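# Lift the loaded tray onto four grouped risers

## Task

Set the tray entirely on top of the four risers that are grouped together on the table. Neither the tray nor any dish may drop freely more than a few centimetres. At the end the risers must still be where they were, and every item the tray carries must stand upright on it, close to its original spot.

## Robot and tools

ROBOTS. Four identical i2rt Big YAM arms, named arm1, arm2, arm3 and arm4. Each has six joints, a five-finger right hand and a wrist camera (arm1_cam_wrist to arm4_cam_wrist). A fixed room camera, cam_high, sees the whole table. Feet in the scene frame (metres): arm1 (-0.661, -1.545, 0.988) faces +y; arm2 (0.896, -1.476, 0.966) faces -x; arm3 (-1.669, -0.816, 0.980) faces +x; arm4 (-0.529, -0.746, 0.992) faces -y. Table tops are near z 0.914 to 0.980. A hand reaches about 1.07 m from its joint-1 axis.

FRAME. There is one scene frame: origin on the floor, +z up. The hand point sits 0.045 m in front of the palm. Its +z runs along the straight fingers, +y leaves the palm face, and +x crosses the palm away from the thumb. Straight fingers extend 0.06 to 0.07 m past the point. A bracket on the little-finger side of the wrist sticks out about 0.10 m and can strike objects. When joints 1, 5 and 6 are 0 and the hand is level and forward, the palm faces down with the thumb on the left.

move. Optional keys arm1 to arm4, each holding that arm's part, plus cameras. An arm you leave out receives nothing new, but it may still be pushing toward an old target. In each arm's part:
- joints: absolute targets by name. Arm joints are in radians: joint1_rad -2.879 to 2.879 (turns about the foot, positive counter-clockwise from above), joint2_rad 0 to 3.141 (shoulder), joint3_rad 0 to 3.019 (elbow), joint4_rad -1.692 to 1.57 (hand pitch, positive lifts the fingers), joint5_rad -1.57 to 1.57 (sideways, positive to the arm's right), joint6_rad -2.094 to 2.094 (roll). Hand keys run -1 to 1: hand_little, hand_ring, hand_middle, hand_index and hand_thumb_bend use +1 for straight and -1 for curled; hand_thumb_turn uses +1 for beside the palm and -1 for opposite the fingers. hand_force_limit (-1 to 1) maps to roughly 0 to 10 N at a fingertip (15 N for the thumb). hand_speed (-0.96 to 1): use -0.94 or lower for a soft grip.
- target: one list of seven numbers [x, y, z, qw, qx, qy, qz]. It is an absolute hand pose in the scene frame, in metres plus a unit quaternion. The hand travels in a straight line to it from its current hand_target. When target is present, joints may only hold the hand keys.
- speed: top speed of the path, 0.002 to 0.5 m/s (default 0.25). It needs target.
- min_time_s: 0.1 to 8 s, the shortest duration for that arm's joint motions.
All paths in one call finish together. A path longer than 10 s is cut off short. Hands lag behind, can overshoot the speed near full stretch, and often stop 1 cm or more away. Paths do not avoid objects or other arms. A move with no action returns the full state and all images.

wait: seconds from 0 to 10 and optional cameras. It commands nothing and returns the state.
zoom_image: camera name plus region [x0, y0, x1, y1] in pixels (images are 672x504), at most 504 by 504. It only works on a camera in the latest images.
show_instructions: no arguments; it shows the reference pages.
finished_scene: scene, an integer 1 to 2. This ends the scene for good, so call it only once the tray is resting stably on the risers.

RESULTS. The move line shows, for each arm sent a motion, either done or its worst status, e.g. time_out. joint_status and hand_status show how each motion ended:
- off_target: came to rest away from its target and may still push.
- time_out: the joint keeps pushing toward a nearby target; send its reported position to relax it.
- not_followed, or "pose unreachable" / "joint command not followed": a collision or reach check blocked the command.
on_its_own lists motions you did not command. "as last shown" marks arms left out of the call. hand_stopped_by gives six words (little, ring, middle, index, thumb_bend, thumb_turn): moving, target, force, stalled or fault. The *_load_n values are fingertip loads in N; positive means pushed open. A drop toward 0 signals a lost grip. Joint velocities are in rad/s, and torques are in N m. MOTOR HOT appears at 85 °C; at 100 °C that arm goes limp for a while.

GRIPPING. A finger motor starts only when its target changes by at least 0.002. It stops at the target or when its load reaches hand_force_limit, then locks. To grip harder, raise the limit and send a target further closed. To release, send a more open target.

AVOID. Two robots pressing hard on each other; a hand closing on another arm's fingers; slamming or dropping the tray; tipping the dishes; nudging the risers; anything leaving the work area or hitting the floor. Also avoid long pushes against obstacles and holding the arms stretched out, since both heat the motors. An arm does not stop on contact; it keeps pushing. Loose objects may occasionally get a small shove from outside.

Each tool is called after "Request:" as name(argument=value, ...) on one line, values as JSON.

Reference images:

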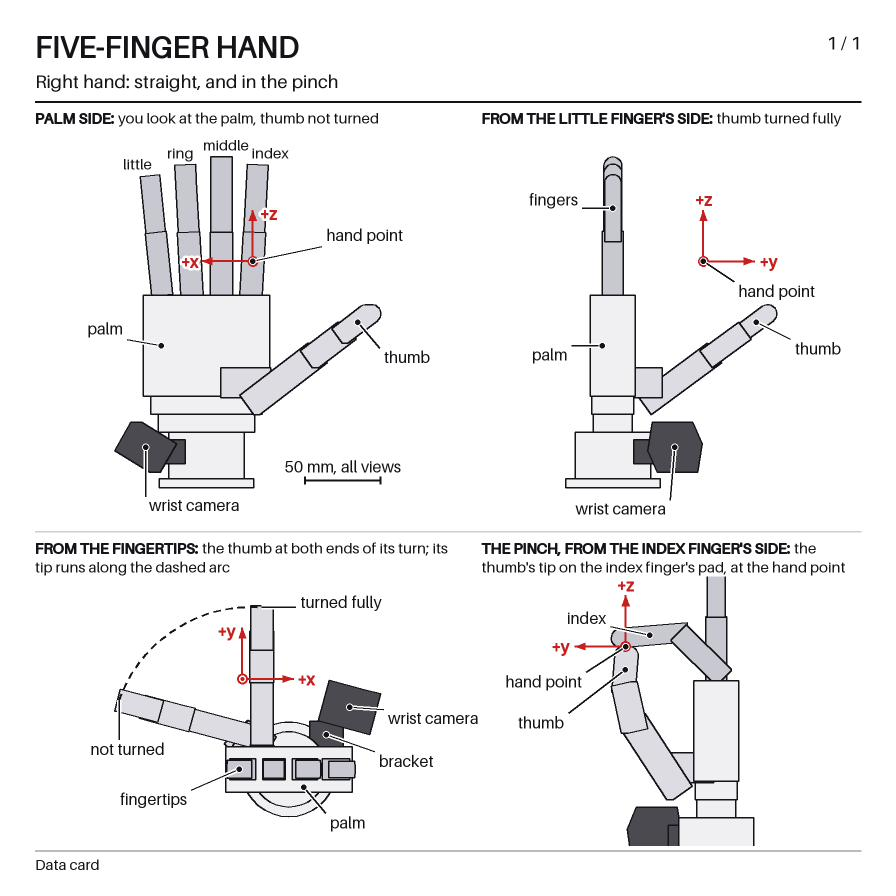

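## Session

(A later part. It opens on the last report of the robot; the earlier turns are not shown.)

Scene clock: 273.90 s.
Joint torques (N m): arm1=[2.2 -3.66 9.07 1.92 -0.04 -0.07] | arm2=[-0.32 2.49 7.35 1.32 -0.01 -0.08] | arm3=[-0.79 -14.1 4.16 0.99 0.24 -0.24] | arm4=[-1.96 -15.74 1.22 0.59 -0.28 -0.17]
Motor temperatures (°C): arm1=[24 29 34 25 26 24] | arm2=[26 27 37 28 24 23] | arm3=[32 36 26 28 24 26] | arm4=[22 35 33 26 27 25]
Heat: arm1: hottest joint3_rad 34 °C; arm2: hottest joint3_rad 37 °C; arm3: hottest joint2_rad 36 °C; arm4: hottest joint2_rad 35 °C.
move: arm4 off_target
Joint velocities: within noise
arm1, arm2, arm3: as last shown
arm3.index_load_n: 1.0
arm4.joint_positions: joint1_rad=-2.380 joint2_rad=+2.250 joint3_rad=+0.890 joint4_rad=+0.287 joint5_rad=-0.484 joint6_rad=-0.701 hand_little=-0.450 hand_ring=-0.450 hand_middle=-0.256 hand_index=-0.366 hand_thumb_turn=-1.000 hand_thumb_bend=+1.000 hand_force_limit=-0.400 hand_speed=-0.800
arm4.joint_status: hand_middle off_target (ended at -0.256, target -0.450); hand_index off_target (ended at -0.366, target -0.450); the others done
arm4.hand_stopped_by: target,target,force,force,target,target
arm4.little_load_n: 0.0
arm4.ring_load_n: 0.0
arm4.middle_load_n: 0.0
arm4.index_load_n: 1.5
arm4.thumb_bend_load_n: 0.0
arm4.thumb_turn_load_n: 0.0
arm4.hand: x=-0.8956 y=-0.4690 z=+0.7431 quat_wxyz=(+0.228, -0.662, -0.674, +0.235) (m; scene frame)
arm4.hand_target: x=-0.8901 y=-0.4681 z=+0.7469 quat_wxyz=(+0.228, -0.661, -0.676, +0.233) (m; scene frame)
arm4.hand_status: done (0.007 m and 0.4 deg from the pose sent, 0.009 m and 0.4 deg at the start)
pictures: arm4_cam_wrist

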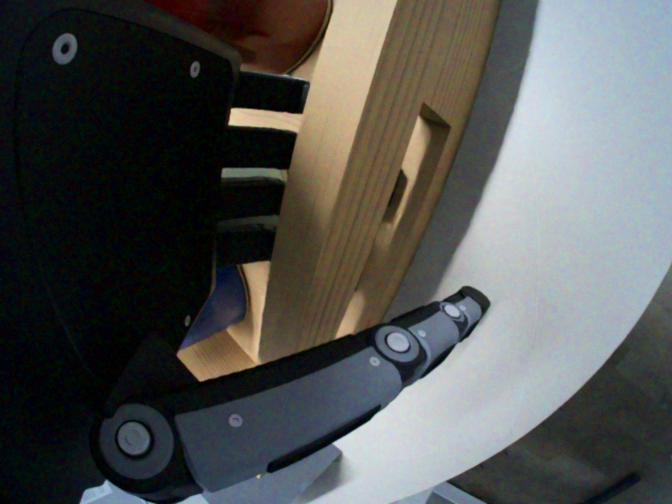

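Request:
move(arm4={"joints": {"hand_little": -0.3, "hand_ring": -0.3, "hand_middle": -0.24, "hand_index": -0.3}, "target": [-0.900, -0.470, 0.762, 0.2278, -0.6616, -0.6756, 0.2326], "speed": 0.04}, cameras=["arm4_cam_wrist"])

Request:
zoom_image(camera="arm4_cam_wrist", region=[200, 40, 500, 340])

Request:
move(arm4={"joints": {"hand_little": -0.45, "hand_ring": -0.45, "hand_middle": -0.45, "hand_index": -0.45}, "target": [-0.890, -0.468, 0.760, 0.2278, -0.6616, -0.6756, 0.2326], "speed": 0.02}, cameras=["arm4_cam_wrist"])

Request:
zoom_image(camera="arm4_cam_wrist", region=[200, 40, 500, 340])

Scene clock: 279.63 s.
Joint torques (N m): arm1=[2.2 -3.66 9.07 1.88 -0.04 -0.06] | arm2=[-0.44 2.49 7.36 1.29 -0.01 -0.07] | arm3=[-0.91 -14.33 4.04 0.92 0.24 -0.26] | arm4=[-0.67 -15.74 2.14 0.4 -0.2 0.04]
Motor temperatures (°C): arm1=[24 29 34 25 26 24] | arm2=[26 27 37 28 24 23] | arm3=[32 36 26 28 24 26] | arm4=[22 35 33 26 27 25]
Heat: arm1: hottest joint3_rad 34 °C; arm2: hottest joint3_rad 37 °C; arm3: hottest joint2_rad 36 °C; arm4: hottest joint2_rad 35 °C.
move: arm4 done
Joint velocities: within noise
arm1, arm2, arm3: as last shown
arm1.ring_load_n: -0.5
arm4.joint_positions: joint1_rad=-2.375 joint2_rad=+2.212 joint3_rad=+0.883 joint4_rad=+0.260 joint5_rad=-0.477 joint6_rad=-0.701 hand_little=-0.300 hand_ring=-0.300 hand_middle=-0.240 hand_index=-0.300 hand_thumb_turn=-1.000 hand_thumb_bend=+1.000 hand_force_limit=-0.400 hand_speed=-0.800
arm4.joint_status: all done
arm4.hand_stopped_by: target,target,target,target,target,target
arm4.little_load_n: 0.0
arm4.ring_load_n: 0.0
arm4.middle_load_n: 0.0
arm4.index_load_n: 0.0
arm4.thumb_bend_load_n: 0.0
arm4.thumb_turn_load_n: 0.5
arm4.hand: x=-0.8982 y=-0.4675 z=+0.7561 quat_wxyz=(+0.230, -0.661, -0.675, +0.232) (m; scene frame)
arm4.hand_target: x=-0.9000 y=-0.4701 z=+0.7619 quat_wxyz=(+0.228, -0.662, -0.676, +0.233) (m; scene frame)
arm4.hand_status: done (0.007 m and 0.3 deg from the pose sent, 0.020 m and 0.4 deg at the start)
pictures: arm4_cam_wrist

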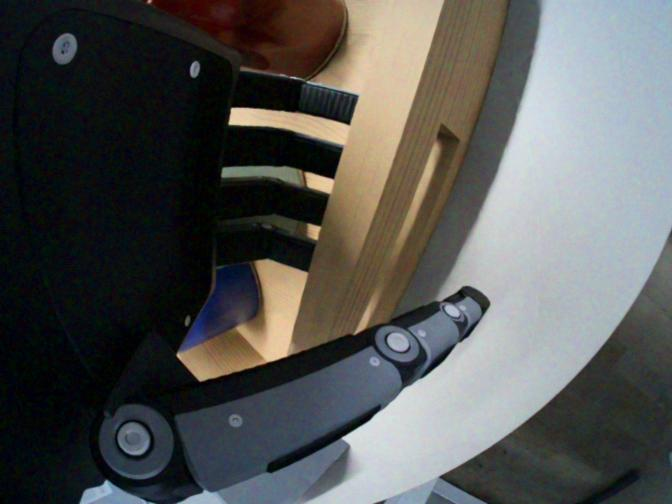

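Scaled by 1.680 from the camera's 672x504 image, which has a finer 960x720 frame.

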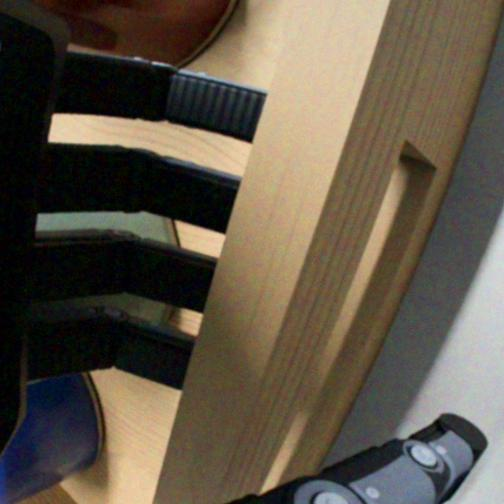

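Scene clock: 280.63 s.
Joint torques (N m): arm1=[2.26 -3.72 9.06 1.89 -0.04 -0.07] | arm2=[-0.44 2.43 7.38 1.31 -0.01 -0.07] | arm3=[-0.38 -14.27 4.16 1.03 0.23 -0.24] | arm4=[-1.73 -15.5 2.02 0.57 -0.44 -0.16]
Motor temperatures (°C): arm1=[24 29 34 25 26 24] | arm2=[26 27 37 28 24 23] | arm3=[32 36 26 28 24 26] | arm4=[22 35 33 26 27 25]
Heat: arm1: hottest joint3_rad 34 °C; arm2: hottest joint3_rad 37 °C; arm3: hottest joint2_rad 36 °C; arm4: hottest joint2_rad 35 °C.
move: arm4 done
Joint velocities: within noise
arm1, arm2, arm3: as last shown
arm1.ring_load_n: 0.0
arm3.index_load_n: 0.5
arm4.joint_positions: joint1_rad=-2.382 joint2_rad=+2.212 joint3_rad=+0.870 joint4_rad=+0.260 joint5_rad=-0.481 joint6_rad=-0.701 hand_little=-0.450 hand_ring=-0.450 hand_middle=-0.450 hand_index=-0.450 hand_thumb_turn=-1.000 hand_thumb_bend=+1.000 hand_force_limit=-0.400 hand_speed=-0.800
arm4.joint_status: all done
arm4.hand_stopped_by: target,target,target,target,target,target
arm4.little_load_n: 0.0
arm4.ring_load_n: 0.0
arm4.middle_load_n: 0.0
arm4.index_load_n: 0.0
arm4.thumb_bend_load_n: 0.0
arm4.thumb_turn_load_n: 0.0
arm4.hand: x=-0.8912 y=-0.4715 z=+0.7545 quat_wxyz=(+0.225, -0.665, -0.673, +0.234) (m; scene frame)
arm4.hand_target: x=-0.8900 y=-0.4681 z=+0.7599 quat_wxyz=(+0.228, -0.662, -0.676, +0.232) (m; scene frame)
arm4.hand_status: done (0.007 m and 0.6 deg from the pose sent, 0.009 m and 0.3 deg at the start)
pictures: arm4_cam_wrist

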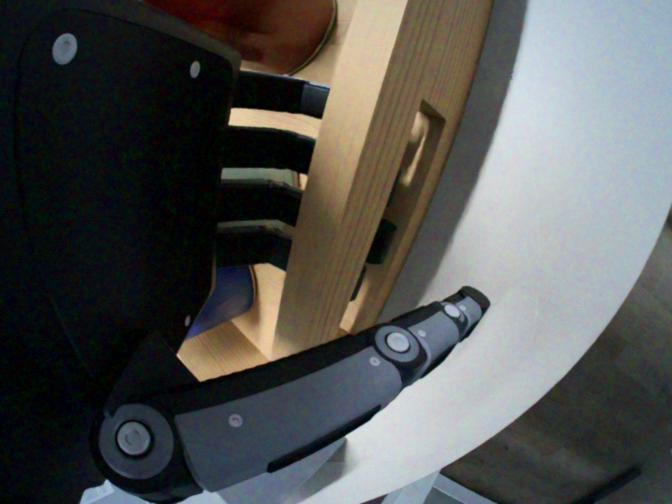

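Scaled by 1.680 from the camera's 672x504 image, which has a finer 960x720 frame.

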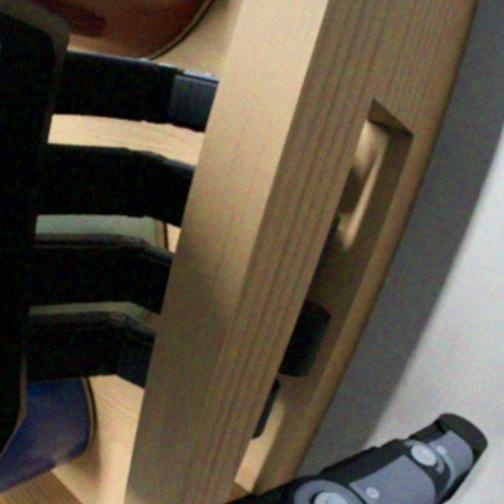

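Request:
move(arm4={"joints": {"hand_little": -0.56, "hand_ring": -0.56, "hand_middle": -0.54, "hand_index": -0.56}, "target": [-0.878, -0.468, 0.756, 0.2278, -0.6616, -0.6756, 0.2326], "speed": 0.03}, cameras=["arm4_cam_wrist"])

Request:
zoom_image(camera="arm4_cam_wrist", region=[200, 40, 500, 340])

Request:
move(arm3={"joints": {"hand_little": -0.24, "hand_ring": -0.24, "hand_middle": -0.24, "hand_index": -0.24}, "target": [-1.343, -0.426, 0.758, 0.2598, -0.6271, 0.6784, -0.2810], "speed": 0.03}, cameras=["arm3_cam_wrist"])

Request:
zoom_image(camera="arm3_cam_wrist", region=[200, 40, 500, 340])

Scene clock: 284.83 s.
Joint torques (N m): arm1=[2.2 -3.72 9.06 1.91 -0.04 -0.06] | arm2=[-0.44 2.37 7.34 1.28 -0.01 -0.07] | arm3=[-0.85 -14.27 4.1 0.99 0.24 -0.24] | arm4=[-1.61 -14.86 1.92 1.11 -0.45 -0.2]
Motor temperatures (°C): arm1=[24 29 34 25 26 24] | arm2=[26 27 37 28 24 23] | arm3=[31 36 26 28 24 26] | arm4=[22 35 33 26 27 25]
Heat: arm1: hottest joint3_rad 34 °C; arm2: hottest joint3_rad 37 °C; arm3: hottest joint2_rad 36 °C; arm4: hottest joint2_rad 35 °C.
move: arm4 done
Joint velocities: within noise
arm1, arm2, arm3: as last shown
arm2.little_load_n: 0.5
arm4.joint_positions: joint1_rad=-2.404 joint2_rad=+2.212 joint3_rad=+0.852 joint4_rad=+0.260 joint5_rad=-0.491 joint6_rad=-0.719 hand_little=-0.560 hand_ring=-0.560 hand_middle=-0.540 hand_index=-0.560 hand_thumb_turn=-1.000 hand_thumb_bend=+1.000 hand_force_limit=-0.400 hand_speed=-0.800
arm4.joint_status: all done
arm4.hand_stopped_by: target,target,target,target,target,target
arm4.little_load_n: 0.0
arm4.ring_load_n: 0.0
arm4.middle_load_n: 0.0
arm4.index_load_n: 0.0
arm4.thumb_bend_load_n: 0.0
arm4.thumb_turn_load_n: 0.0
arm4.hand: x=-0.8777 y=-0.4724 z=+0.7523 quat_wxyz=(+0.220, -0.668, -0.672, +0.234) (m; scene frame)
arm4.hand_target: x=-0.8781 y=-0.4680 z=+0.7560 quat_wxyz=(+0.228, -0.662, -0.676, +0.233) (m; scene frame)
arm4.hand_status: done (0.006 m and 1.2 deg from the pose sent, 0.014 m and 0.6 deg at the start)
pictures: arm4_cam_wrist

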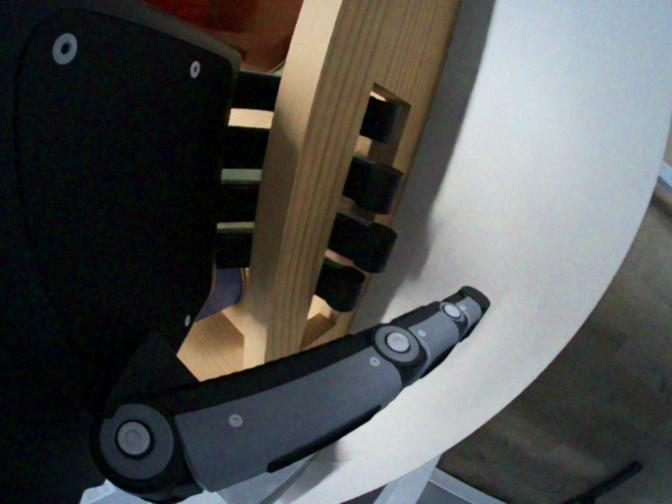

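Scaled by 1.680 from the camera's 672x504 image, which has a finer 960x720 frame.

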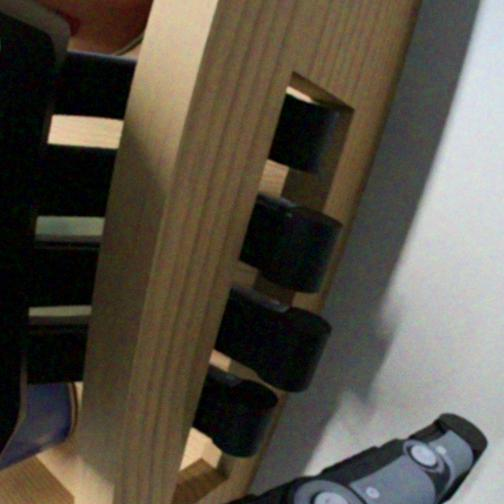

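Scene clock: 286.03 s.
Joint torques (N m): arm1=[2.26 -3.66 9.06 1.91 -0.04 -0.07] | arm2=[-0.32 2.43 7.36 1.31 -0.01 -0.06] | arm3=[-1.32 -16.26 3.22 0.12 0.34 -0.22] | arm4=[-1.67 -14.86 1.91 1.11 -0.44 -0.19]
Motor temperatures (°C): arm1=[24 29 34 25 26 24] | arm2=[26 27 37 28 24 23] | arm3=[31 36 26 28 24 26] | arm4=[22 35 32 26 27 25]
Heat: arm1: hottest joint3_rad 34 °C; arm2: hottest joint3_rad 37 °C; arm3: hottest joint2_rad 36 °C; arm4: hottest joint2_rad 35 °C.
move: arm3 done
Joint velocities: within noise
arm1, arm2, arm4: as last shown
arm2.little_load_n: 0.0
arm3.joint_positions: joint1_rad=+1.012 joint2_rad=+2.221 joint3_rad=+0.900 joint4_rad=+0.181 joint5_rad=+0.681 joint6_rad=+0.949 hand_little=-0.240 hand_ring=-0.240 hand_middle=-0.241 hand_index=-0.240 hand_thumb_turn=-1.000 hand_thumb_bend=+1.000 hand_force_limit=-0.400 hand_speed=-0.800
arm3.joint_status: all done
arm3.hand_stopped_by: target,target,target,target,target,target
arm3.little_load_n: 0.0
arm3.ring_load_n: 0.0
arm3.middle_load_n: 0.0
arm3.index_load_n: 0.0
arm3.thumb_bend_load_n: 0.0
arm3.thumb_turn_load_n: 0.0
arm3.hand: x=-1.3446 y=-0.4245 z=+0.7553 quat_wxyz=(-0.263, +0.624, -0.680, +0.280) (m; scene frame)
arm3.hand_target: x=-1.3430 y=-0.4261 z=+0.7579 quat_wxyz=(-0.260, +0.627, -0.678, +0.281) (m; scene frame)
arm3.hand_status: done (0.003 m and 0.6 deg from the pose sent, 0.015 m and 0.7 deg at the start)
pictures: arm3_cam_wrist

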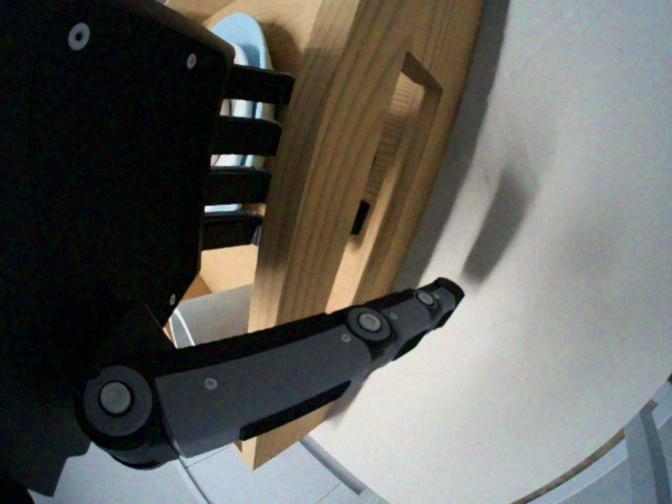

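Scaled by 1.680 from the camera's 672x504 image, which has a finer 960x720 frame.

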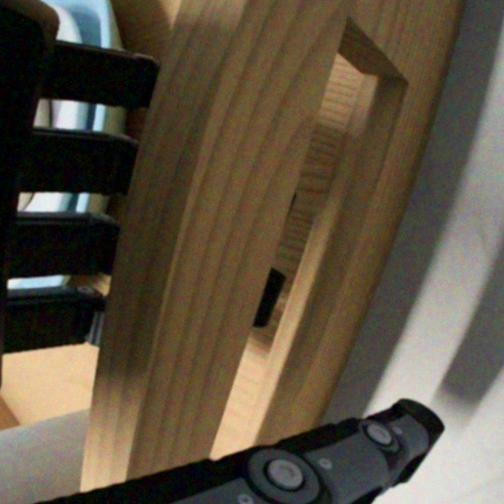

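Request:
move(arm3={"joints": {"hand_little": -0.45, "hand_ring": -0.45, "hand_middle": -0.45, "hand_index": -0.45}, "target": [-1.346, -0.427, 0.758, 0.2598, -0.6271, 0.6784, -0.2810], "speed": 0.03}, cameras=["arm3_cam_wrist"])

Request:
zoom_image(camera="arm3_cam_wrist", region=[200, 40, 500, 340])

Scene clock: 289.13 s.
Joint torques (N m): arm1=[2.26 -3.72 9.06 1.89 -0.04 -0.06] | arm2=[-0.32 2.49 7.36 1.31 -0.01 -0.06] | arm3=[-0.44 -16.03 2.59 0.23 0.39 -0.15] | arm4=[-1.61 -14.92 1.88 1.13 -0.44 -0.2]
Motor temperatures (°C): arm1=[24 29 34 25 26 24] | arm2=[26 27 37 28 24 23] | arm3=[31 35 26 28 24 26] | arm4=[22 35 32 26 27 25]
Heat: arm1: hottest joint3_rad 34 °C; arm2: hottest joint3_rad 37 °C; arm3: hottest joint2_rad 35 °C; arm4: hottest joint2_rad 35 °C.
move: arm3 done
Joint velocities: within noise
arm1, arm4: as last shown
arm1.little_load_n: -0.5
arm1.middle_load_n: 0.5
arm2.joint_positions: joint1_rad=+0.168 joint2_rad=+0.649 joint3_rad=+1.464 joint4_rad=-1.525 joint5_rad=+0.057 joint6_rad=-1.162 hand_little=+1.000 hand_ring=+1.000 hand_middle=+1.000 hand_index=+1.000 hand_thumb_turn=+1.000 hand_thumb_bend=+1.000 hand_force_limit=+0.000 hand_speed=-0.800
arm2.joint_status: not commanded
arm2.hand_stopped_by: target,target,target,target,target,target
arm2.little_load_n: 0.0
arm2.ring_load_n: 0.0
arm2.middle_load_n: 0.0
arm2.index_load_n: 0.0
arm2.thumb_bend_load_n: 0.0
arm2.thumb_turn_load_n: 0.0
arm2.hand: x=+0.7011 y=-1.4540 z=+1.4451 quat_wxyz=(+0.408, -0.118, -0.900, +0.098) (m; scene frame)
arm2.hand_target: x=+0.7013 y=-1.4539 z=+1.4552 quat_wxyz=(+0.420, -0.117, -0.894, +0.101) (m; scene frame)
arm2.hand_status: not commanded
arm3.joint_positions: joint1_rad=+1.012 joint2_rad=+2.221 joint3_rad=+0.900 joint4_rad=+0.181 joint5_rad=+0.681 joint6_rad=+0.949 hand_little=-0.450 hand_ring=-0.450 hand_middle=-0.450 hand_index=-0.450 hand_thumb_turn=-1.000 hand_thumb_bend=+1.000 hand_force_limit=-0.400 hand_speed=-0.800
arm3.joint_status: all done
arm3.hand_stopped_by: target,target,target,target,target,target
arm3.little_load_n: 0.0
arm3.ring_load_n: 0.0
arm3.middle_load_n: 0.0
arm3.index_load_n: 0.0
arm3.thumb_bend_load_n: 0.0
arm3.thumb_turn_load_n: 0.0
arm3.hand: x=-1.3446 y=-0.4245 z=+0.7553 quat_wxyz=(-0.263, +0.624, -0.680, +0.280) (m; scene frame)
arm3.hand_target: x=-1.3460 y=-0.4271 z=+0.7579 quat_wxyz=(-0.260, +0.627, -0.678, +0.281) (m; scene frame)
arm3.hand_status: done (0.004 m and 0.6 deg from the pose sent, 0.004 m and 0.6 deg at the start)
arm4.ring_load_n: 0.5
pictures: arm3_cam_wrist

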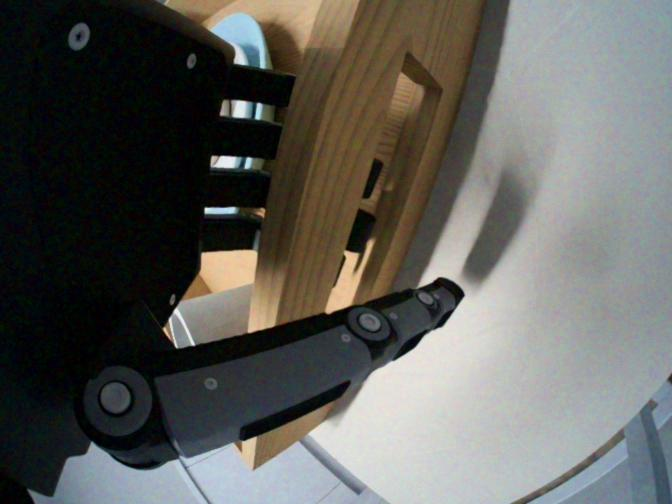

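Scaled by 1.680 from the camera's 672x504 image, which has a finer 960x720 frame.

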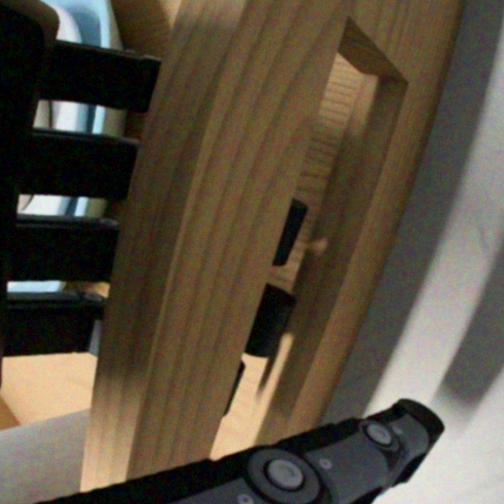

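Request:
move(arm3={"joints": {"hand_little": -0.56, "hand_ring": -0.56, "hand_middle": -0.54, "hand_index": -0.56}, "target": [-1.361, -0.427, 0.755, 0.2598, -0.6271, 0.6784, -0.2810], "speed": 0.03}, cameras=["arm3_cam_wrist"])

Request:
zoom_image(camera="arm3_cam_wrist", region=[200, 40, 500, 340])

Scene clock: 292.50 s.
Joint torques (N m): arm1=[2.2 -3.72 9.07 1.91 -0.04 -0.07] | arm2=[-0.44 2.43 7.36 1.31 -0.01 -0.07] | arm3=[-0.09 -16.09 2.18 0.17 0.5 0.09] | arm4=[-1.73 -14.92 1.94 1.09 -0.44 -0.2]
Motor temperatures (°C): arm1=[24 29 34 25 26 24] | arm2=[26 27 37 28 24 23] | arm3=[31 35 26 28 24 26] | arm4=[22 35 32 26 27 25]
Heat: arm1: hottest joint3_rad 34 °C; arm2: hottest joint3_rad 37 °C; arm3: hottest joint2_rad 35 °C; arm4: hottest joint2_rad 35 °C.
move: arm3 done
Joint velocities: within noise
arm1, arm2, arm4: as last shown
arm1.little_load_n: 0.0
arm1.middle_load_n: 0.0
arm3.joint_positions: joint1_rad=+1.034 joint2_rad=+2.221 joint3_rad=+0.887 joint4_rad=+0.178 joint5_rad=+0.690 joint6_rad=+0.965 hand_little=-0.560 hand_ring=-0.560 hand_middle=-0.540 hand_index=-0.560 hand_thumb_turn=-1.000 hand_thumb_bend=+1.000 hand_force_limit=-0.400 hand_speed=-0.800
arm3.joint_status: all done
arm3.hand_stopped_by: target,target,target,target,target,target
arm3.little_load_n: 0.0
arm3.ring_load_n: 0.0
arm3.middle_load_n: 0.0
arm3.index_load_n: 0.0
arm3.thumb_bend_load_n: 0.0
arm3.thumb_turn_load_n: 0.0
arm3.hand: x=-1.3563 y=-0.4251 z=+0.7535 quat_wxyz=(-0.262, +0.628, -0.677, +0.281) (m; scene frame)
arm3.hand_target: x=-1.3609 y=-0.4271 z=+0.7550 quat_wxyz=(-0.260, +0.627, -0.678, +0.281) (m; scene frame)
arm3.hand_status: done (0.005 m and 0.3 deg from the pose sent, 0.017 m and 0.6 deg at the start)
arm4.ring_load_n: 0.0
pictures: arm3_cam_wrist

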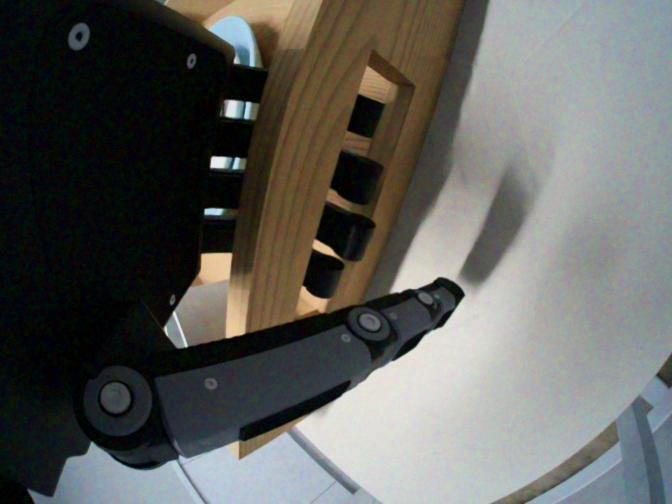

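Scaled by 1.680 from the camera's 672x504 image, which has a finer 960x720 frame.

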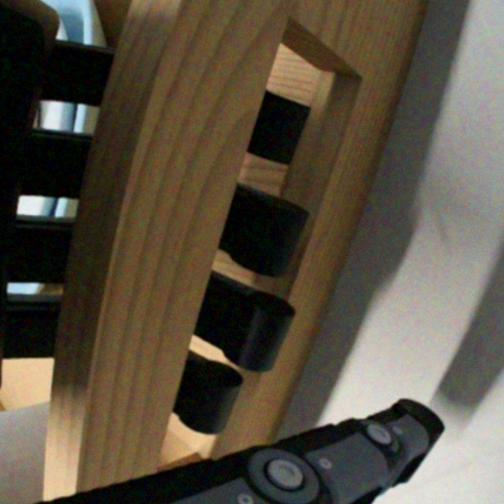

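Request:
move(arm3={"joints": {"hand_little": -0.62, "hand_ring": -0.62, "hand_middle": -0.61, "hand_index": -0.62}, "target": [-1.361, -0.410, 0.785, 0.2598, -0.6271, 0.6784, -0.2810], "speed": 0.03}, arm4={"joints": {"hand_little": -0.62, "hand_ring": -0.62, "hand_middle": -0.61, "hand_index": -0.62}, "target": [-0.878, -0.451, 0.785, 0.2278, -0.6616, -0.6756, 0.2326], "speed": 0.03}, cameras=["arm1_cam_wrist", "arm3_cam_wrist", "arm4_cam_wrist"])

Request:
zoom_image(camera="arm1_cam_wrist", region=[330, 60, 510, 200])

Scene clock: 296.90 s.
Joint torques (N m): arm1=[2.26 -3.66 9.06 1.91 -0.04 -0.06] | arm2=[-0.32 2.49 7.35 1.31 -0.01 -0.06] | arm3=[1.73 -20.72 3.15 -0.5 0.94 -0.16] | arm4=[-3.49 -20.01 1.72 -0.38 -0.55 -0.16]
Motor temperatures (°C): arm1=[24 29 34 25 26 24] | arm2=[26 27 37 28 24 23] | arm3=[31 35 26 28 24 26] | arm4=[22 35 32 26 27 25]
Heat: arm1: hottest joint3_rad 34 °C; arm2: hottest joint3_rad 37 °C; arm3: hottest joint2_rad 35 °C; arm4: hottest joint2_rad 35 °C.
move: arm3 off_target; arm4 off_target
Joint velocities: within noise
arm1.joint_positions: joint1_rad=+0.589 joint2_rad=+0.783 joint3_rad=+1.399 joint4_rad=-1.202 joint5_rad=-0.099 joint6_rad=-1.252 hand_little=+1.000 hand_ring=+1.000 hand_middle=+1.000 hand_index=+1.000 hand_thumb_turn=+1.000 hand_thumb_bend=+1.000 hand_force_limit=+0.000 hand_speed=-0.800
arm1.joint_status: not commanded
arm1.hand_stopped_by: target,target,target,target,target,target
arm1.little_load_n: 0.0
arm1.ring_load_n: 0.0
arm1.middle_load_n: 0.0
arm1.index_load_n: 0.0
arm1.thumb_bend_load_n: 0.0
arm1.thumb_turn_load_n: 0.0
arm1.hand: x=-0.8198 y=-1.2709 z=+1.4619 quat_wxyz=(-0.457, +0.510, +0.720, +0.114) (m; scene frame)
arm1.hand_target: x=-0.8165 y=-1.2817 z=+1.4726 quat_wxyz=(-0.472, +0.497, +0.718, +0.118) (m; scene frame)
arm1.hand_status: not commanded
arm2: as last shown
arm3.joint_positions: joint1_rad=+1.036 joint2_rad=+2.210 joint3_rad=+0.902 joint4_rad=+0.089 joint5_rad=+0.686 joint6_rad=+1.009 hand_little=-0.619 hand_ring=-0.620 hand_middle=-0.610 hand_index=-0.620 hand_thumb_turn=-1.000 hand_thumb_bend=+1.000 hand_force_limit=-0.400 hand_speed=-0.800
arm3.joint_status: all done
arm3.hand_stopped_by: target,target,target,target,target,target
arm3.little_load_n: 9.0
arm3.ring_load_n: 2.5
arm3.middle_load_n: 0.0
arm3.index_load_n: 0.0
arm3.thumb_bend_load_n: 0.0
arm3.thumb_turn_load_n: 0.0
arm3.hand: x=-1.3611 y=-0.4298 z=+0.7536 quat_wxyz=(-0.240, +0.625, -0.687, +0.282) (m; scene frame)
arm3.hand_target: x=-1.3610 y=-0.4103 z=+0.7832 quat_wxyz=(-0.260, +0.627, -0.678, +0.281) (m; scene frame)
arm3.hand_status: off_target (0.037 m and 2.5 deg from the pose sent, 0.035 m and 0.4 deg at the start)
arm4.joint_positions: joint1_rad=-2.406 joint2_rad=+2.210 joint3_rad=+0.872 joint4_rad=+0.197 joint5_rad=-0.499 joint6_rad=-0.748 hand_little=-0.620 hand_ring=-0.612 hand_middle=-0.609 hand_index=-0.594 hand_thumb_turn=-1.000 hand_thumb_bend=+1.000 hand_force_limit=-0.400 hand_speed=-0.800
arm4.joint_status: hand_index off_target (ended at -0.594, target -0.620); the others done
arm4.hand_stopped_by: target,force,target,force,target,target
arm4.little_load_n: 0.0
arm4.ring_load_n: 0.0
arm4.middle_load_n: 4.0
arm4.index_load_n: 5.0
arm4.thumb_bend_load_n: 0.0
arm4.thumb_turn_load_n: 0.0
arm4.hand: x=-0.8760 y=-0.4731 z=+0.7530 quat_wxyz=(+0.205, -0.663, -0.680, +0.236) (m; scene frame)
arm4.hand_target: x=-0.8780 y=-0.4516 z=+0.7826 quat_wxyz=(+0.228, -0.662, -0.676, +0.232) (m; scene frame)
arm4.hand_status: off_target (0.039 m and 2.7 deg from the pose sent, 0.039 m and 1.2 deg at the start)
pictures: arm1_cam_wrist, arm3_cam_wrist, arm4_cam_wrist

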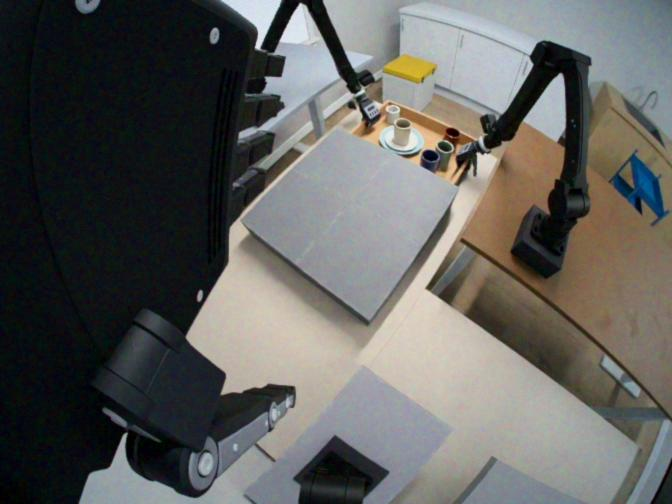

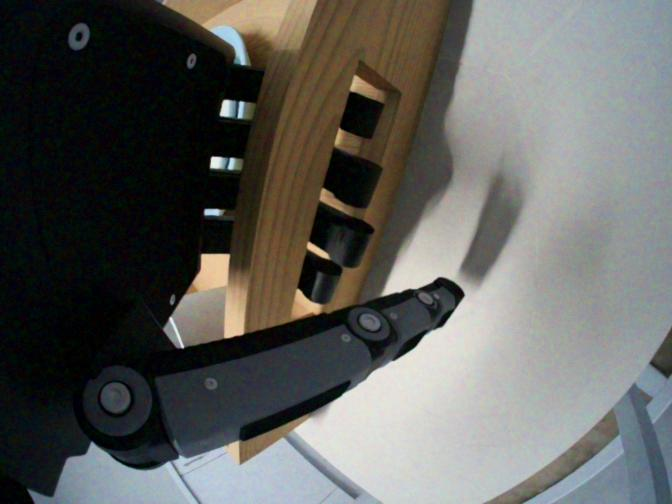

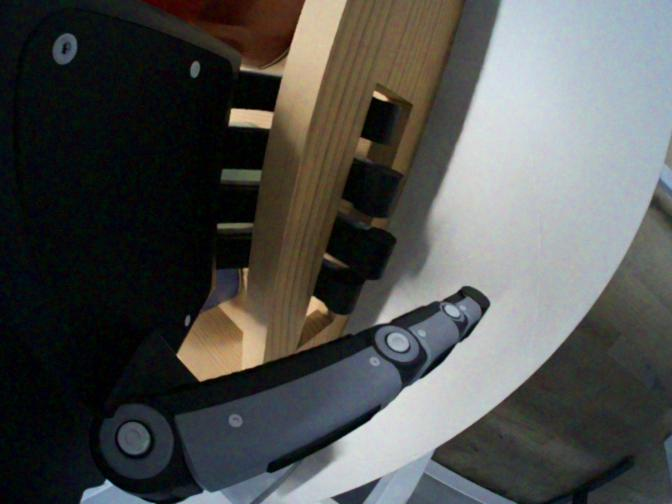

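Scaled by 2.800 from the camera's 672x504 image, which has a finer 960x720 frame.

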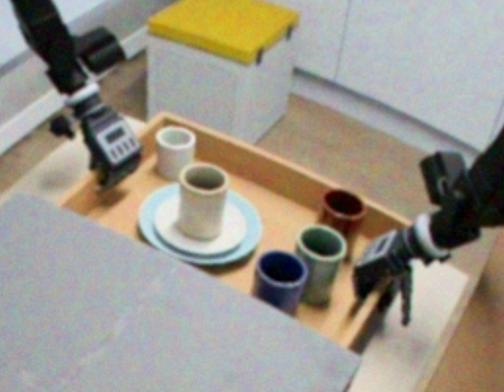

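Request:
move(arm3={"target": [-1.361, -0.407, 0.795, 0.2761, -0.6201, 0.6856, -0.2631], "speed": 0.03}, arm4={"target": [-0.878, -0.448, 0.792, 0.2450, -0.6554, -0.6815, 0.2148], "speed": 0.03}, cameras=["arm3_cam_wrist", "arm4_cam_wrist"])

Scene clock: 306.77 s.
Joint torques (N m): arm1=[2.26 -3.72 9.05 1.91 -0.04 -0.06] | arm2=[-0.38 2.37 7.39 1.29 -0.02 -0.07] | arm3=[1.85 -21.71 1.52 0.43 0.75 -0.18] | arm4=[-3.31 -21.01 0.7 1.07 0.16 -0.2]
Motor temperatures (°C): arm1=[24 29 34 25 26 24] | arm2=[26 27 37 28 24 23] | arm3=[31 36 26 28 25 26] | arm4=[22 36 32 26 27 25]
Heat: arm1: hottest joint3_rad 34 °C; arm2: hottest joint3_rad 37 °C; arm3: hottest joint2_rad 36 °C; arm4: hottest joint2_rad 36 °C.
move: arm3 off_target; arm4 off_target
Joint velocities: within noise
arm1, arm2: as last shown
arm3.joint_positions: joint1_rad=+1.024 joint2_rad=+2.196 joint3_rad=+0.893 joint4_rad=+0.104 joint5_rad=+0.664 joint6_rad=+1.013 hand_little=-0.619 hand_ring=-0.619 hand_middle=-0.610 hand_index=-0.620 hand_thumb_turn=-1.000 hand_thumb_bend=+1.000 hand_force_limit=-0.400 hand_speed=-0.800
arm3.joint_status: not commanded
arm3.hand_stopped_by: target,target,target,target,target,target
arm3.little_load_n: 7.5
arm3.ring_load_n: 5.5
arm3.middle_load_n: 0.0
arm3.index_load_n: 0.0
arm3.thumb_bend_load_n: 0.0
arm3.thumb_turn_load_n: 0.0
arm3.hand: x=-1.3582 y=-0.4279 z=+0.7583 quat_wxyz=(-0.246, +0.620, -0.694, +0.270) (m; scene frame)
arm3.hand_target: x=-1.3608 y=-0.4073 z=+0.7924 quat_wxyz=(-0.276, +0.620, -0.686, +0.263) (m; scene frame)
arm3.hand_status: off_target (0.042 m and 3.7 deg from the pose sent, 0.047 m and 4.7 deg at the start)
arm4.joint_positions: joint1_rad=-2.397 joint2_rad=+2.198 joint3_rad=+0.856 joint4_rad=+0.196 joint5_rad=-0.479 joint6_rad=-0.751 hand_little=-0.620 hand_ring=-0.612 hand_middle=-0.609 hand_index=-0.594 hand_thumb_turn=-1.000 hand_thumb_bend=+1.000 hand_force_limit=-0.400 hand_speed=-0.800
arm4.joint_status: not commanded
arm4.hand_stopped_by: target,force,target,force,target,target
arm4.little_load_n: 2.0
arm4.ring_load_n: 4.0
arm4.middle_load_n: 4.0
arm4.index_load_n: 2.0
arm4.thumb_bend_load_n: 0.0
arm4.thumb_turn_load_n: 0.0
arm4.hand: x=-0.8723 y=-0.4775 z=+0.7542 quat_wxyz=(+0.202, -0.663, -0.684, +0.227) (m; scene frame)
arm4.hand_target: x=-0.8779 y=-0.4490 z=+0.7890 quat_wxyz=(+0.245, -0.656, -0.681, +0.214) (m; scene frame)
arm4.hand_status: off_target (0.048 m and 5.2 deg from the pose sent, 0.046 m and 5.3 deg at the start)
pictures: arm3_cam_wrist, arm4_cam_wrist

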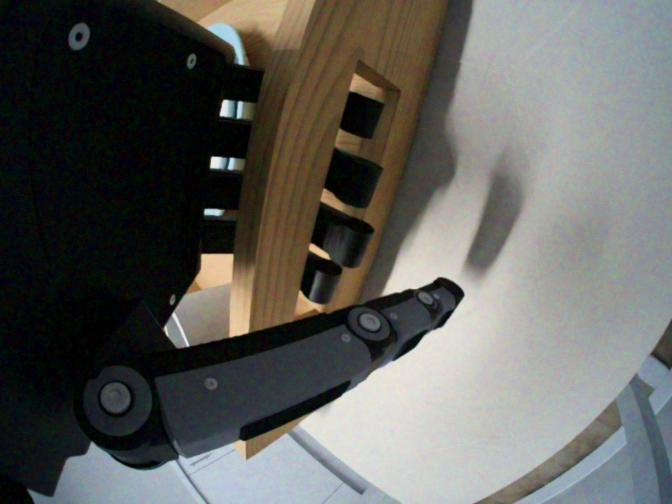

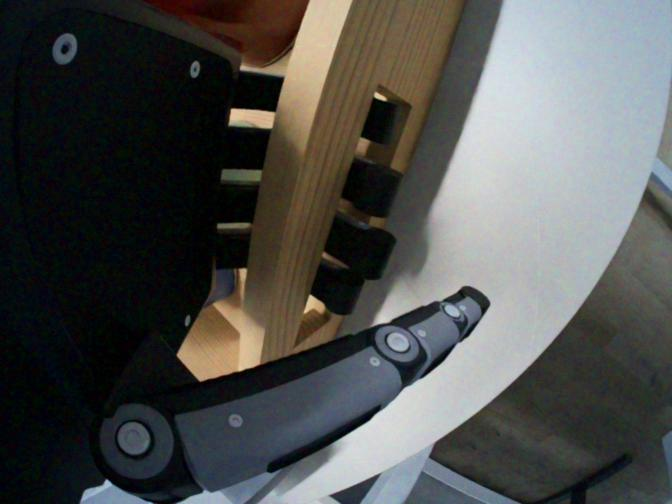

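Request:
move(arm3={"target": [-1.361, -0.402, 0.820, 0.2869, -0.6152, 0.6902, -0.2511], "speed": 0.03}, arm4={"target": [-0.878, -0.443, 0.820, 0.2450, -0.6554, -0.6815, 0.2148], "speed": 0.03}, cameras=["arm1_cam_wrist", "arm3_cam_wrist", "arm4_cam_wrist"])

Request:
zoom_image(camera="arm1_cam_wrist", region=[330, 60, 510, 200])

Scene clock: 310.77 s.
Joint torques (N m): arm1=[2.26 -3.78 9.07 1.91 -0.04 -0.06] | arm2=[-0.56 2.43 7.34 1.31 -0.01 -0.06] | arm3=[1.9 -22.01 2.54 0.05 0.56 -0.07] | arm4=[-3.96 -21.95 1.89 0.02 -0.04 -0.21]
Motor temperatures (°C): arm1=[24 29 34 25 26 24] | arm2=[26 27 37 28 24 23] | arm3=[31 37 26 28 25 26] | arm4=[22 36 32 26 27 25]
Heat: arm1: hottest joint3_rad 34 °C; arm2: hottest joint3_rad 37 °C; arm3: hottest joint2_rad 37 °C; arm4: hottest joint2_rad 36 °C.
move: arm3 off_target; arm4 off_target
Joint velocities: within noise
arm1, arm2: as last shown
arm3.joint_positions: joint1_rad=+1.020 joint2_rad=+2.137 joint3_rad=+0.865 joint4_rad=+0.096 joint5_rad=+0.652 joint6_rad=+1.013 hand_little=-0.619 hand_ring=-0.619 hand_middle=-0.610 hand_index=-0.620 hand_thumb_turn=-1.000 hand_thumb_bend=+1.000 hand_force_limit=-0.400 hand_speed=-0.800
arm3.joint_status: not commanded
arm3.hand_stopped_by: target,target,target,target,target,target
arm3.little_load_n: 3.0
arm3.ring_load_n: 5.0
arm3.middle_load_n: 1.0
arm3.index_load_n: 4.0
arm3.thumb_bend_load_n: 0.0
arm3.thumb_turn_load_n: 0.0
arm3.hand: x=-1.3580 y=-0.4270 z=+0.7791 quat_wxyz=(-0.255, +0.617, -0.697, +0.262) (m; scene frame)
arm3.hand_target: x=-1.3607 y=-0.4025 z=+0.8170 quat_wxyz=(-0.287, +0.615, -0.690, +0.251) (m; scene frame)
arm3.hand_status: off_target (0.048 m and 4.0 deg from the pose sent, 0.067 m and 5.3 deg at the start)
arm4.joint_positions: joint1_rad=-2.395 joint2_rad=+2.141 joint3_rad=+0.844 joint4_rad=+0.149 joint5_rad=-0.478 joint6_rad=-0.758 hand_little=-0.619 hand_ring=-0.612 hand_middle=-0.609 hand_index=-0.594 hand_thumb_turn=-1.000 hand_thumb_bend=+1.000 hand_force_limit=-0.400 hand_speed=-0.800
arm4.joint_status: not commanded
arm4.hand_stopped_by: target,force,target,force,target,target
arm4.little_load_n: 2.5
arm4.ring_load_n: 4.5
arm4.middle_load_n: 4.5
arm4.index_load_n: 2.5
arm4.thumb_bend_load_n: 0.0
arm4.thumb_turn_load_n: 0.0
arm4.hand: x=-0.8727 y=-0.4772 z=+0.7735 quat_wxyz=(+0.202, -0.661, -0.687, +0.226) (m; scene frame)
arm4.hand_target: x=-0.8780 y=-0.4443 z=+0.8156 quat_wxyz=(+0.245, -0.656, -0.681, +0.214) (m; scene frame)
arm4.hand_status: off_target (0.058 m and 5.2 deg from the pose sent, 0.074 m and 5.2 deg at the start)
pictures: arm1_cam_wrist, arm3_cam_wrist, arm4_cam_wrist

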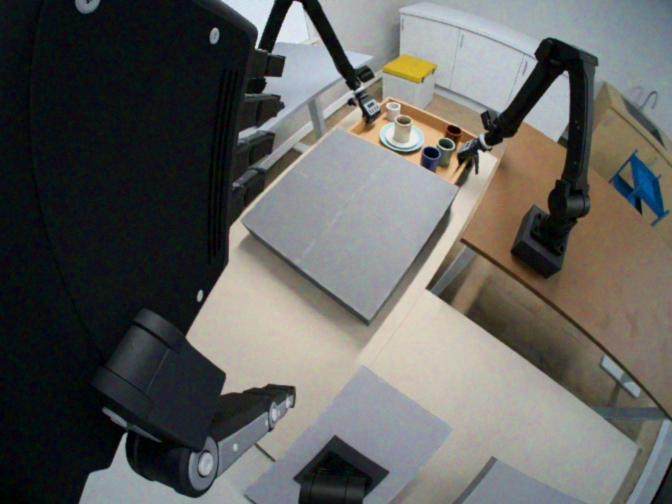

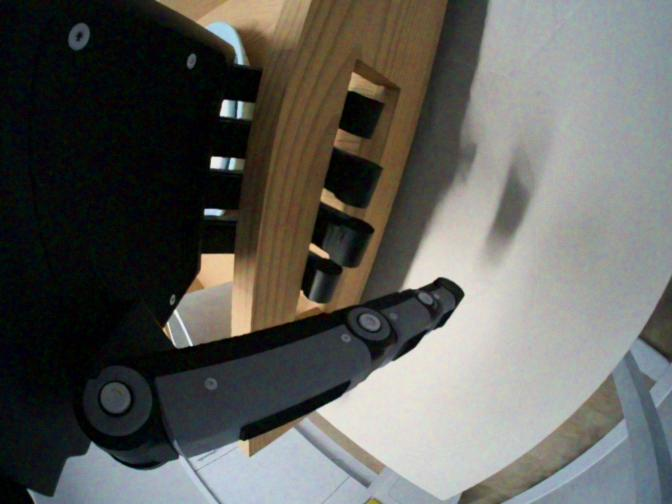

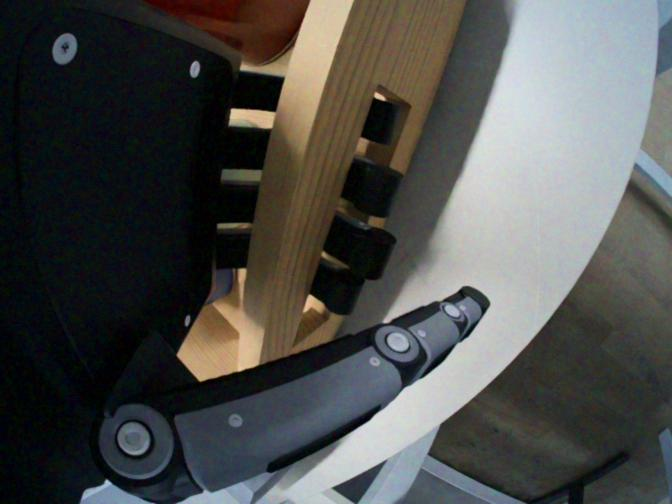

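Scaled by 2.800 from the camera's 672x504 image, which has a finer 960x720 frame.

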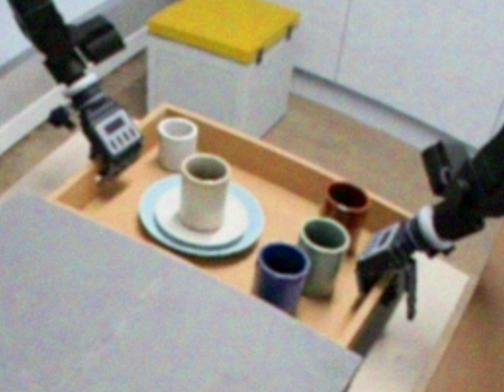

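Request:
move(arm3={"target": [-1.361, -0.400, 0.90, 0.2869, -0.6152, 0.6902, -0.2511], "speed": 0.05}, arm4={"target": [-0.878, -0.442, 0.903, 0.2450, -0.6554, -0.6815, 0.2148], "speed": 0.05}, cameras=["arm1_cam_wrist", "arm3_cam_wrist", "arm4_cam_wrist"])

Request:
zoom_image(camera="arm1_cam_wrist", region=[330, 60, 510, 200])

Scene clock: 315.50 s.
Joint torques (N m): arm1=[2.26 -3.72 9.05 1.92 -0.04 -0.06] | arm2=[-0.5 2.37 7.34 1.32 -0.01 -0.07] | arm3=[2.49 -21.42 5.31 -0.06 0.64 -0.06] | arm4=[-4.25 -21.48 4.64 -0.18 -0.11 -0.23]
Motor temperatures (°C): arm1=[24 29 34 25 26 24] | arm2=[26 27 37 28 24 23] | arm3=[31 37 26 28 25 26] | arm4=[22 37 32 26 27 25]
Heat: arm1: hottest joint3_rad 34 °C; arm2: hottest joint3_rad 37 °C; arm3: hottest joint2_rad 37 °C; arm4: hottest joint2_rad 37 °C.
move: arm3 off_target; arm4 off_target
Joint velocities: within noise
arm1, arm2: as last shown
arm3.joint_positions: joint1_rad=+1.019 joint2_rad=+1.928 joint3_rad=+0.850 joint4_rad=-0.115 joint5_rad=+0.651 joint6_rad=+1.013 hand_little=-0.619 hand_ring=-0.619 hand_middle=-0.610 hand_index=-0.620 hand_thumb_turn=-1.000 hand_thumb_bend=+1.000 hand_force_limit=-0.400 hand_speed=-0.800
arm3.joint_status: not commanded
arm3.hand_stopped_by: target,target,target,target,target,target
arm3.little_load_n: 3.0
arm3.ring_load_n: 5.0
arm3.middle_load_n: 1.0
arm3.index_load_n: 3.5
arm3.thumb_bend_load_n: 0.0
arm3.thumb_turn_load_n: 0.0
arm3.hand: x=-1.3579 y=-0.4273 z=+0.8540 quat_wxyz=(-0.247, +0.620, -0.696, +0.264) (m; scene frame)
arm3.hand_target: x=-1.3607 y=-0.4007 z=+0.8971 quat_wxyz=(-0.287, +0.615, -0.690, +0.250) (m; scene frame)
arm3.hand_status: off_target (0.054 m and 4.8 deg from the pose sent, 0.124 m and 4.0 deg at the start)
arm4.joint_positions: joint1_rad=-2.395 joint2_rad=+1.920 joint3_rad=+0.826 joint4_rad=-0.070 joint5_rad=-0.476 joint6_rad=-0.758 hand_little=-0.619 hand_ring=-0.612 hand_middle=-0.609 hand_index=-0.594 hand_thumb_turn=-1.000 hand_thumb_bend=+1.000 hand_force_limit=-0.400 hand_speed=-0.800
arm4.joint_status: not commanded
arm4.hand_stopped_by: target,force,target,force,target,target
arm4.little_load_n: 2.0
arm4.ring_load_n: 4.5
arm4.middle_load_n: 5.0
arm4.index_load_n: 2.5
arm4.thumb_bend_load_n: 0.0
arm4.thumb_turn_load_n: 0.0
arm4.hand: x=-0.8731 y=-0.4775 z=+0.8515 quat_wxyz=(+0.194, -0.663, -0.687, +0.226) (m; scene frame)
arm4.hand_target: x=-0.8781 y=-0.4435 z=+0.8985 quat_wxyz=(+0.245, -0.656, -0.682, +0.213) (m; scene frame)
arm4.hand_status: off_target (0.063 m and 6.1 deg from the pose sent, 0.134 m and 5.2 deg at the start)
pictures: arm1_cam_wrist, arm3_cam_wrist, arm4_cam_wrist

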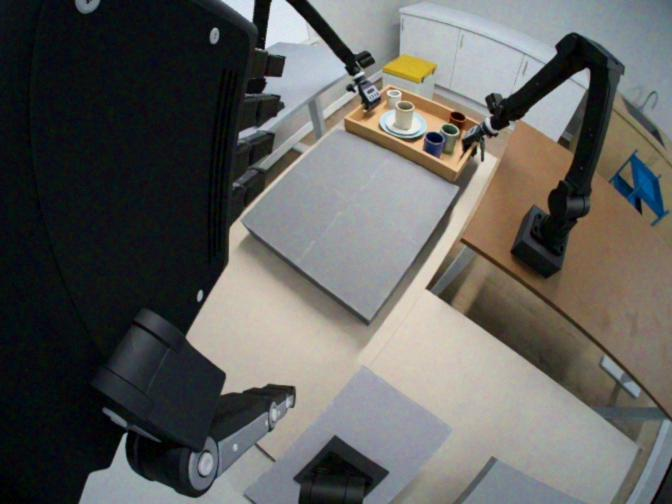

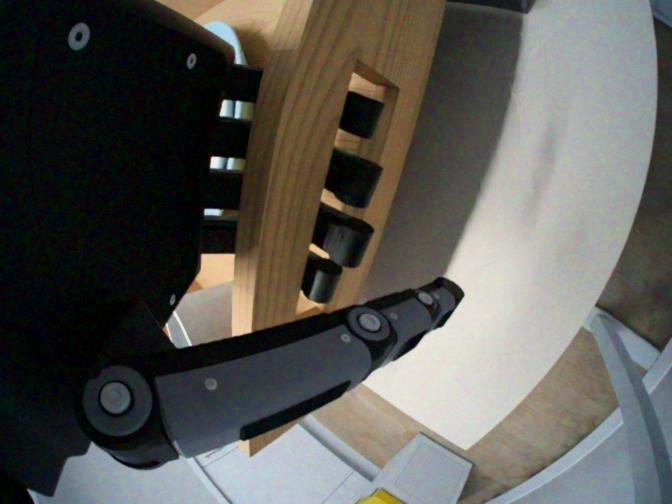

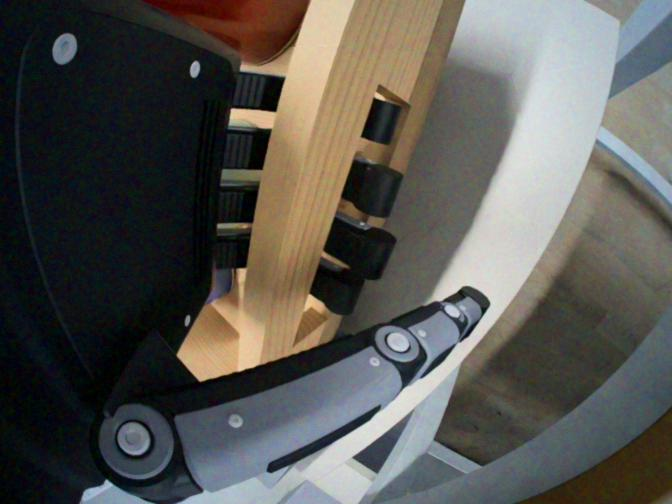

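Scaled by 2.800 from the camera's 672x504 image, which has a finer 960x720 frame.

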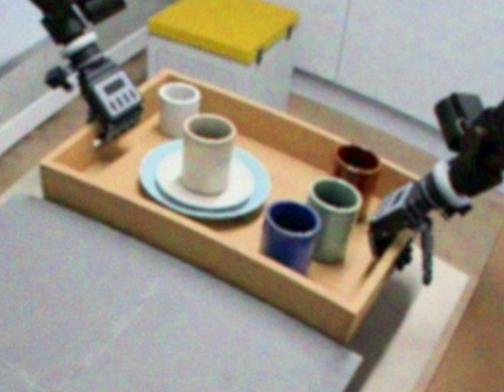

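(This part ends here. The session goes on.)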